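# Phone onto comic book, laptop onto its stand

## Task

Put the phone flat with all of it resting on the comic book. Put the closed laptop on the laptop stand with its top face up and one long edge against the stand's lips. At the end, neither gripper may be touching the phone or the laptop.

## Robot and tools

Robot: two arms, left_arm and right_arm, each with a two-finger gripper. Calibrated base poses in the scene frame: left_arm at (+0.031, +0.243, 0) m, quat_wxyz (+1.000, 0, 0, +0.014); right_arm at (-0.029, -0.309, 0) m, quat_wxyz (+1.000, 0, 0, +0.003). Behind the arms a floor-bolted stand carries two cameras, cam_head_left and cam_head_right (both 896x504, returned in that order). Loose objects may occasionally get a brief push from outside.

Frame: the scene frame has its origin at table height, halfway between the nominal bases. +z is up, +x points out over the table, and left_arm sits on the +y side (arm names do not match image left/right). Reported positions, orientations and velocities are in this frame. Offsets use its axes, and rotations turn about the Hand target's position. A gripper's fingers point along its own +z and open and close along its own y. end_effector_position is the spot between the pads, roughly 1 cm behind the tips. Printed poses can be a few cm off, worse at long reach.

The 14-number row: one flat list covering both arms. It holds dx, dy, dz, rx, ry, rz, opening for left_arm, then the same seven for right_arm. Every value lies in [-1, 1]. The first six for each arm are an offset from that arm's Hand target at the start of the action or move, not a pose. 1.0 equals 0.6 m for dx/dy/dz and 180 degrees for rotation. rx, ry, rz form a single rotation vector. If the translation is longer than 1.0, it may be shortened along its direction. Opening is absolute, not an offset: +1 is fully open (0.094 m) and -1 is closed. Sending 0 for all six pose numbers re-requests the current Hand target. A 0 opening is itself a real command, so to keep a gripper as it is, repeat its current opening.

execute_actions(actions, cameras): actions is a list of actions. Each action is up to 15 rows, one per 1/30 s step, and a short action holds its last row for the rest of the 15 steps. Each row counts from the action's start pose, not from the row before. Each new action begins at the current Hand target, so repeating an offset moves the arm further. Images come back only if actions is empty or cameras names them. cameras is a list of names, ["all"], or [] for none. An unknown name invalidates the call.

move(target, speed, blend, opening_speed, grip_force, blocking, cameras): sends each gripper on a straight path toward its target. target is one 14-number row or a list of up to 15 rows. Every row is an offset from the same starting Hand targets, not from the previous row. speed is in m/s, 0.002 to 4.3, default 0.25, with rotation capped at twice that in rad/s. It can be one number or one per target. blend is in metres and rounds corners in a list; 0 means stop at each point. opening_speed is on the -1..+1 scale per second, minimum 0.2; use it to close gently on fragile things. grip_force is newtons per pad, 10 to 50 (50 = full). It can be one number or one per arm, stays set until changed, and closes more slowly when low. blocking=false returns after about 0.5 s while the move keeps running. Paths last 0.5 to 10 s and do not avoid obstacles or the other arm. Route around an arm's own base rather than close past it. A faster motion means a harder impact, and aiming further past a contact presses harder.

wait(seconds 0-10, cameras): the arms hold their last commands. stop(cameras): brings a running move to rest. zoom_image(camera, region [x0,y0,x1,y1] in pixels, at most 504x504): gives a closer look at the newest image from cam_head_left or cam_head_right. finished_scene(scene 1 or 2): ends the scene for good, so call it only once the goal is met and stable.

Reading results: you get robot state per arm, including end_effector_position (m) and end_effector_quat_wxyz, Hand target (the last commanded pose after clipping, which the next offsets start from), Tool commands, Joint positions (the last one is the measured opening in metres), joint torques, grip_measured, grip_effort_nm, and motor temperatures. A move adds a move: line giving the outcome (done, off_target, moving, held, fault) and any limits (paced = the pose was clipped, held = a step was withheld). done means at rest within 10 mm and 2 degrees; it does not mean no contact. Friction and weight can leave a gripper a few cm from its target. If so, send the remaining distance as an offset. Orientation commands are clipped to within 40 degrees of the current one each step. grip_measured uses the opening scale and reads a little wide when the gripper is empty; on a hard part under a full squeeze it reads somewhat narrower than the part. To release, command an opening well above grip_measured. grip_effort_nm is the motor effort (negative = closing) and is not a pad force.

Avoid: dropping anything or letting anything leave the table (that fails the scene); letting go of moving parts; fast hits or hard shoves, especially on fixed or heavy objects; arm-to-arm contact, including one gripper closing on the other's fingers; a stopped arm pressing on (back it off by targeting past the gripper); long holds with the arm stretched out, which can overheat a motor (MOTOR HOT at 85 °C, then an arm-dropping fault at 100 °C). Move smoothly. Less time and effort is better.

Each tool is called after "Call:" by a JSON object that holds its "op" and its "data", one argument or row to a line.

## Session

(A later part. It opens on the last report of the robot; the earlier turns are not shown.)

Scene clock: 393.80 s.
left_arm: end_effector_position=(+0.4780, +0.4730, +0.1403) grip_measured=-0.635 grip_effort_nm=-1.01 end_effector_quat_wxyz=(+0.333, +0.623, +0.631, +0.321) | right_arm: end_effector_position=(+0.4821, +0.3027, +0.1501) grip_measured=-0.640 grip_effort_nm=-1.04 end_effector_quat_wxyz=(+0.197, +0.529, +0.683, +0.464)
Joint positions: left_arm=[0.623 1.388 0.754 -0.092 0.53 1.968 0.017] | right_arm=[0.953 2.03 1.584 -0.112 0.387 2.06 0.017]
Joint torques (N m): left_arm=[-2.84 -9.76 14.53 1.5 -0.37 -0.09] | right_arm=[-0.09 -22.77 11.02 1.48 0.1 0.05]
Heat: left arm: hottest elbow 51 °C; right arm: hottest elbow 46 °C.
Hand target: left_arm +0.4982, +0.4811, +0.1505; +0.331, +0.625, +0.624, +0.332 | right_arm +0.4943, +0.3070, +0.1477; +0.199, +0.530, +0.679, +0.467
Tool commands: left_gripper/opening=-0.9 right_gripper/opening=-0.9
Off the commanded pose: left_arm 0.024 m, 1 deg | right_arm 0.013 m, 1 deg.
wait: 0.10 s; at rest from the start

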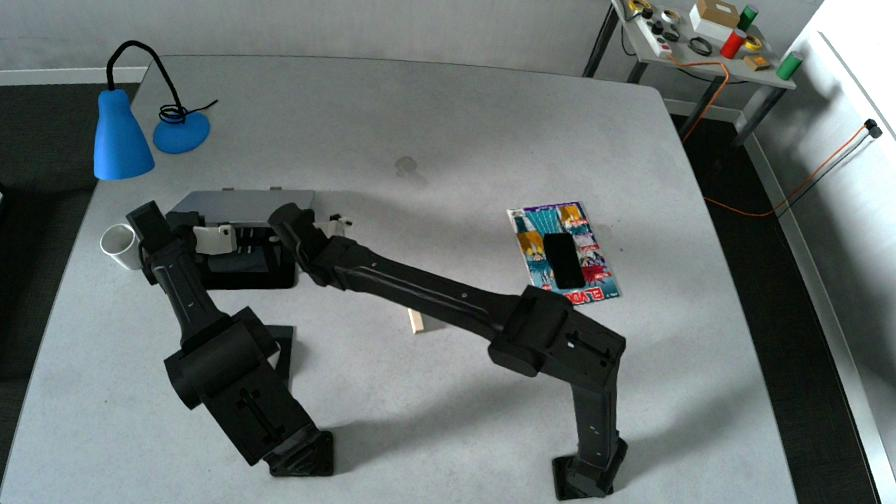

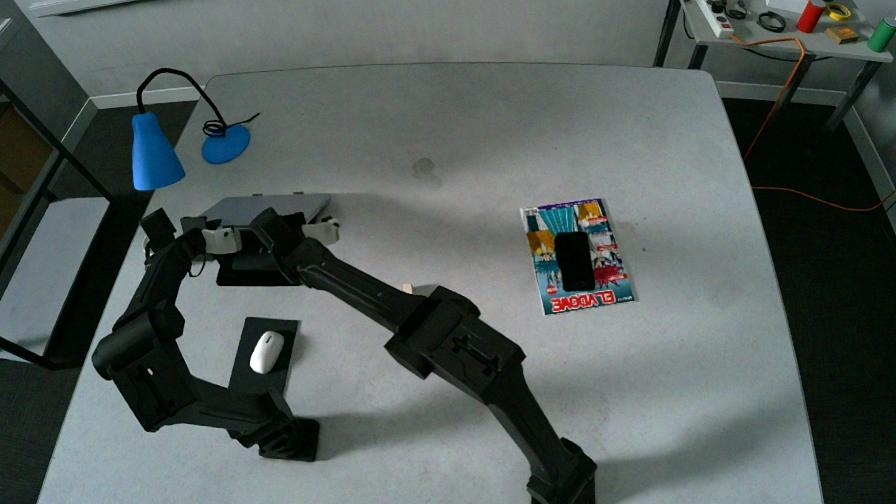

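Call:
{"op": "move", "data": {
  "target": [0.02,0,-0.012,0,0,0,-0.9,0.02,0,-0.012,0,0,0,-0.9],
  "speed": 0.06,
  "cameras": ["all"]
}}

Call:
{"op": "zoom_image", "data": {
  "camera": "cam_head_left",
  "region": [130, 150, 350, 310]
}}

Scene clock: 398.63 s.
left_arm: end_effector_position=(+0.4799, +0.4727, +0.1393) grip_measured=-0.636 grip_effort_nm=-1.01 end_effector_quat_wxyz=(+0.333, +0.623, +0.630, +0.321) | right_arm: end_effector_position=(+0.4857, +0.3015, +0.1483) grip_measured=-0.640 grip_effort_nm=-1.04 end_effector_quat_wxyz=(+0.196, +0.528, +0.683, +0.466)
Joint positions: left_arm=[0.62 1.393 0.756 -0.086 0.529 1.965 0.017] | right_arm=[0.947 2.034 1.584 -0.105 0.378 2.055 0.017]
Joint torques (N m): left_arm=[-4.6 -6.77 15.42 2.47 -0.76 -0.18] | right_arm=[-0.73 -21.13 12.21 1.5 0 0.02]
Motor temperatures (°C): left_arm=[23 26 50 24 29 24 29] | right_arm=[27 40 45 25 24 23 28]
Heat: left arm: hottest elbow 50 °C; right arm: hottest elbow 45 °C.
Hand target: left_arm +0.5102, +0.4810, +0.1434; +0.331, +0.625, +0.624, +0.332 | right_arm +0.5063, +0.3070, +0.1406; +0.199, +0.530, +0.679, +0.467
Off the commanded pose: left_arm 0.032 m, 1 deg | right_arm 0.023 m, 1 deg.
move: off_target (left_arm, right_arm)

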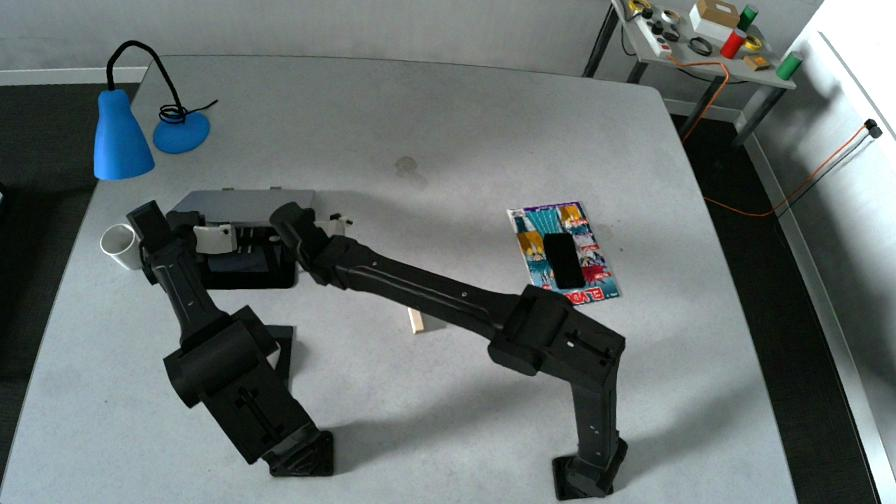

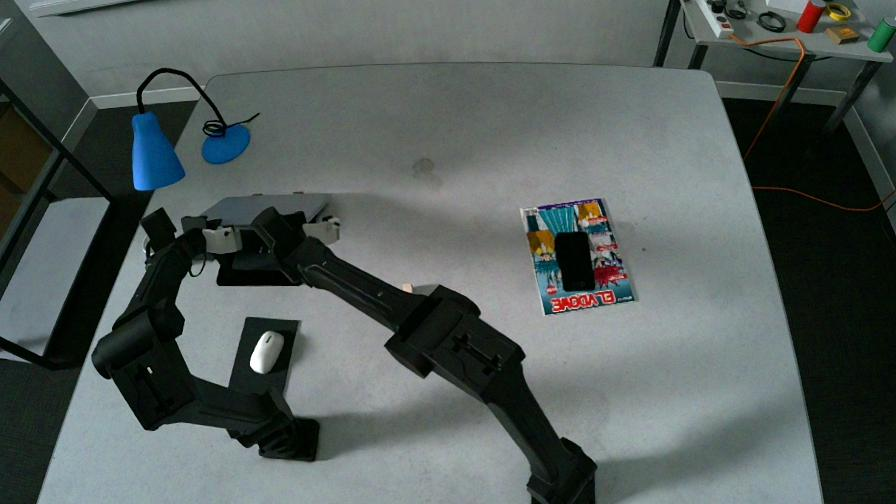

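Scaled by 2.291.

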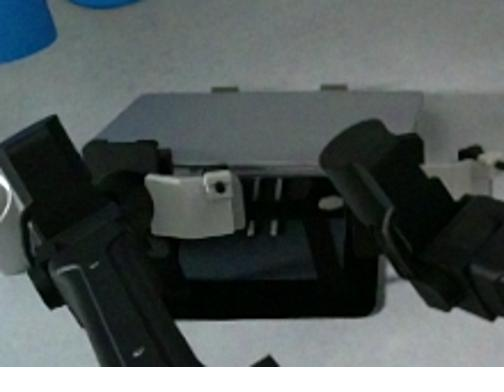

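Call:
{"op": "move", "data": {
  "target": [
    [-0.025,0,0,0,0,0,-0.9,-0.025,0,0,0,0,0,-0.9],
    [-0.025,0,0,0,0,0,-0.4,-0.025,0,0,0,0,0,-0.4]
  ],
  "speed": 0.06,
  "opening_speed": 0.25,
  "cameras": ["all"]
}}

Call:
{"op": "zoom_image", "data": {
  "camera": "cam_head_left",
  "region": [130, 150, 350, 310]
}}

Call:
{"op": "zoom_image", "data": {
  "camera": "cam_head_right",
  "region": [130, 150, 350, 310]
}}

Scene clock: 405.27 s.
left_arm: end_effector_position=(+0.4830, +0.4739, +0.1417) grip_measured=-0.403 grip_effort_nm=0.18 end_effector_quat_wxyz=(+0.335, +0.621, +0.629, +0.325) | right_arm: end_effector_position=(+0.4868, +0.3017, +0.1503) grip_measured=-0.402 grip_effort_nm=0.09 end_effector_quat_wxyz=(+0.195, +0.532, +0.677, +0.470)
Joint positions: left_arm=[0.618 1.396 0.761 -0.076 0.527 1.959 0.028] | right_arm=[0.947 2.034 1.584 -0.096 0.383 2.066 0.028]
Joint torques (N m): left_arm=[-1.44 -9.47 12.68 1.63 -0.1 0.02] | right_arm=[0.56 -22.71 10.1 1.5 0.36 0.01]
Heat: left arm: hottest elbow 49 °C; right arm: hottest elbow 45 °C.
Hand target: left_arm +0.4953, +0.4811, +0.1434; +0.331, +0.625, +0.624, +0.332 | right_arm +0.4912, +0.3070, +0.1405; +0.200, +0.530, +0.679, +0.467
Off the commanded pose: left_arm 0.014 m, 1 deg | right_arm 0.012 m, 1 deg.
move: off_target (left_arm, right_arm); target 2's new opening was sent with left_arm's hand 0.018 m and 2 deg from that target

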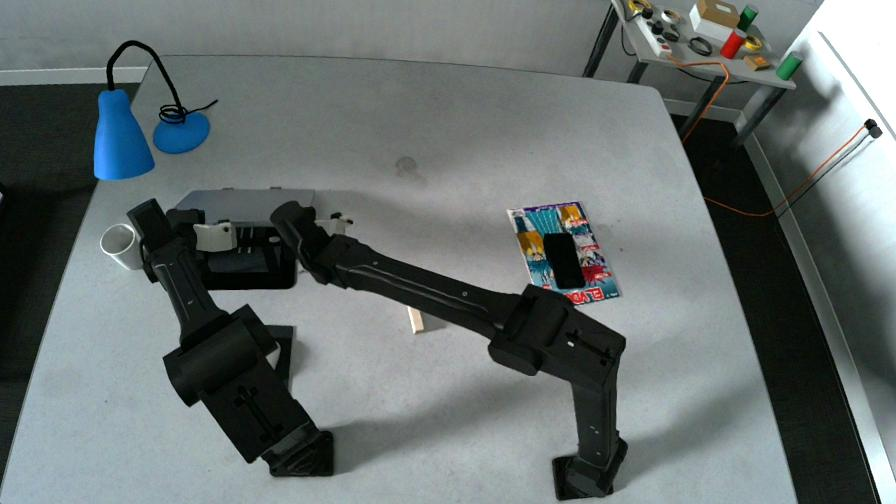

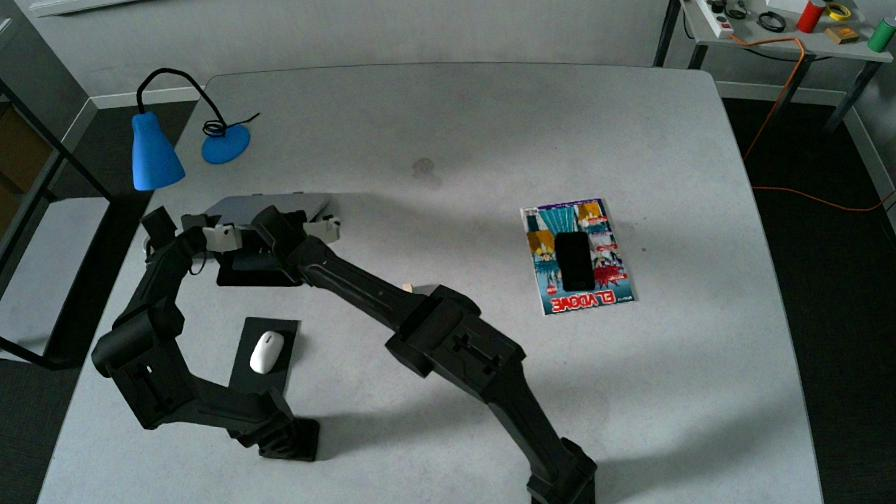

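Scaled by 2.291.

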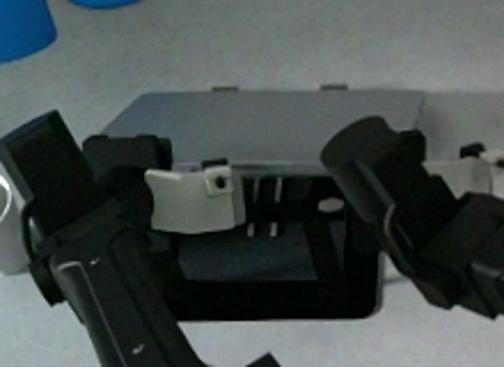

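Scaled by 2.291.

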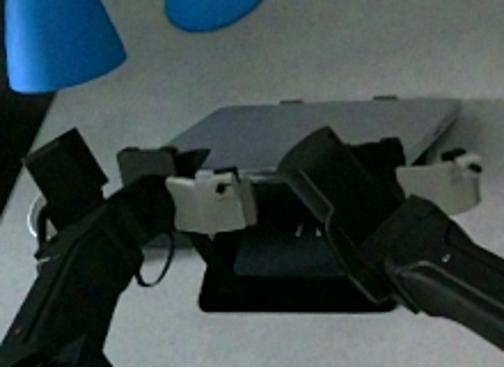

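Call:
{"op": "move", "data": {
  "target": [
    [-0.164,0,0.112,0,0,0,-0.4,-0.153,-0.086,0.096,0,0,0,-0.4],
    [-0.3,0,0.25,0,0,0,-0.4,-0.3,-0.3,0.25,0,0,0,-0.4]
  ],
  "speed": [0.06,0.2],
  "blend": [0.02,0],
  "cameras": ["all"]
}}

Call:
{"op": "zoom_image", "data": {
  "camera": "cam_head_left",
  "region": [130, 150, 350, 310]
}}

Call:
{"op": "zoom_image", "data": {
  "camera": "cam_head_right",
  "region": [130, 150, 350, 310]
}}

Scene clock: 415.17 s.
left_arm: end_effector_position=(+0.3175, +0.4734, +0.2730) grip_measured=-0.402 grip_effort_nm=0.12 end_effector_quat_wxyz=(+0.343, +0.559, +0.672, +0.345) | right_arm: end_effector_position=(+0.3196, +0.1271, +0.2970) grip_measured=-0.401 grip_effort_nm=0.06 end_effector_quat_wxyz=(+0.207, +0.518, +0.680, +0.476)
Joint positions: left_arm=[0.971 0.859 0.743 -0.671 0.731 2.073 0.028] | right_arm=[1.033 1.303 1.043 -0.282 0.465 2.075 0.028]
Joint torques (N m): left_arm=[-0.03 -5.77 14.75 0.85 0.38 0.04] | right_arm=[1.44 -13.8 8.35 1.01 0.25 0.16]
Heat: left arm: hottest elbow 47 °C; right arm: hottest elbow 44 °C.
Hand target: left_arm +0.3153, +0.4810, +0.2934; +0.331, +0.625, +0.624, +0.332 | right_arm +0.3113, +0.1271, +0.2906; +0.199, +0.529, +0.679, +0.467
Off the commanded pose: left_arm 0.022 m, 10 deg | right_arm 0.011 m, 2 deg.
joint sent to its limit (left arm) — joint 6 (wrist roll), upper limit. The joint targets are off in orientation, not in position.
joint sent to its limit (right arm) — joint 6 (wrist roll), upper limit. The joint targets still meet the commanded pose.
move: off_target (left_arm, right_arm)

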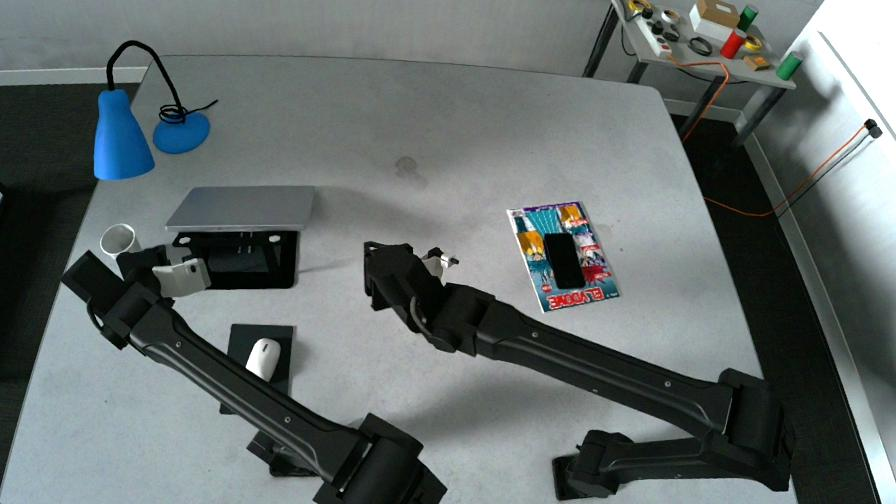

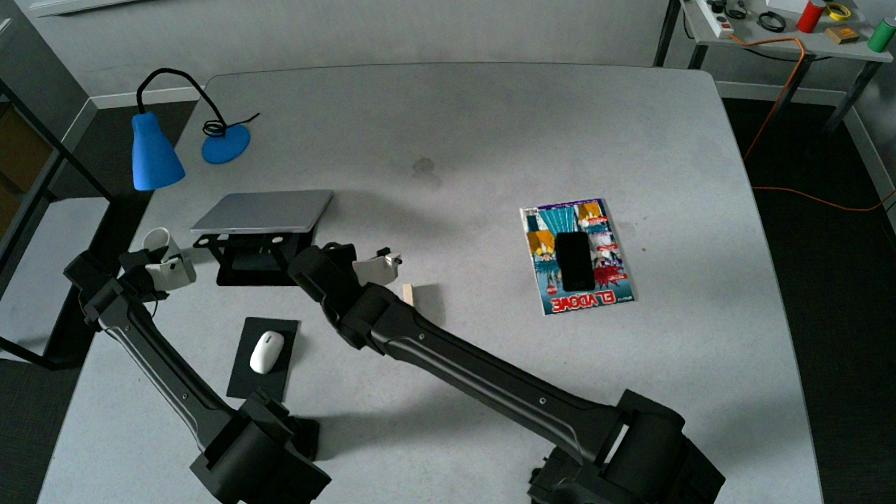

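Scaled by 2.291.

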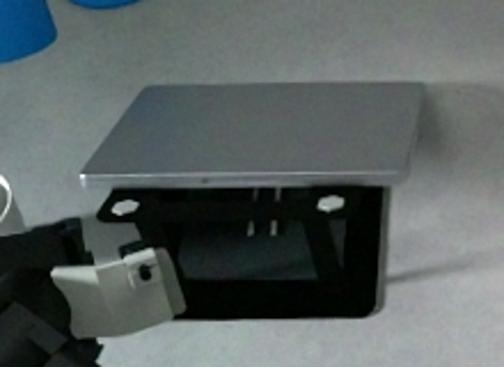

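Scaled by 2.291.

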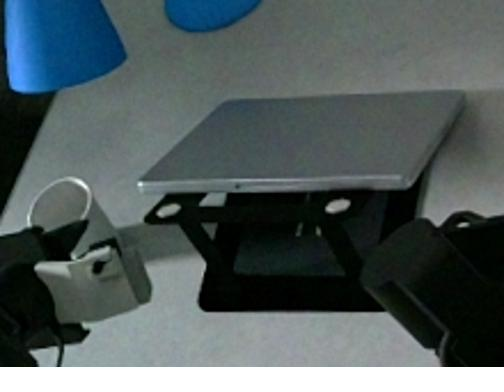

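Call:
{"op": "zoom_image", "data": {
  "camera": "cam_head_left",
  "region": [155, 170, 325, 300]
}}

Call:
{"op": "zoom_image", "data": {
  "camera": "cam_head_right",
  "region": [180, 175, 350, 300]
}}

Call:
{"op": "zoom_image", "data": {
  "camera": "cam_head_left",
  "region": [190, 175, 325, 215]
}}

Scaled by 2.965.

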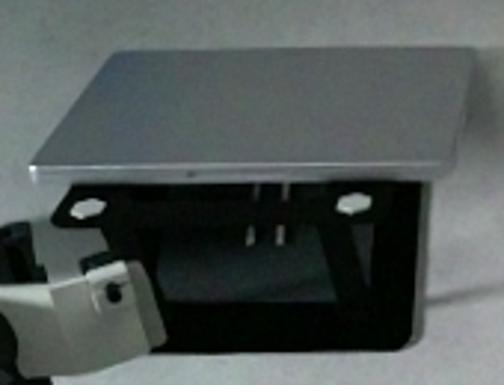

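Scaled by 2.965.

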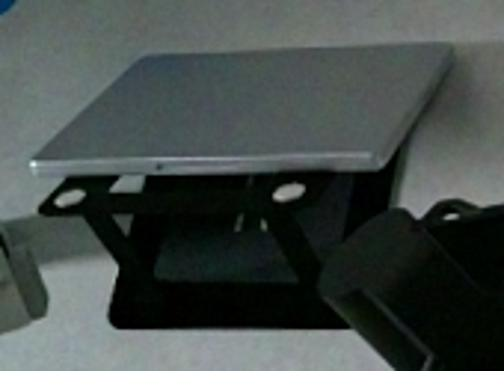

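Scaled by 3.733.

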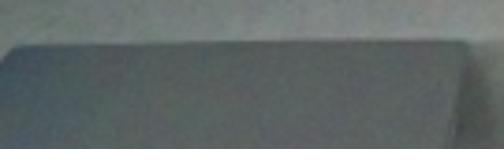

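Call:
{"op": "finished_scene", "data": {
  "scene": 1
}}

The scene is finished: the task was done.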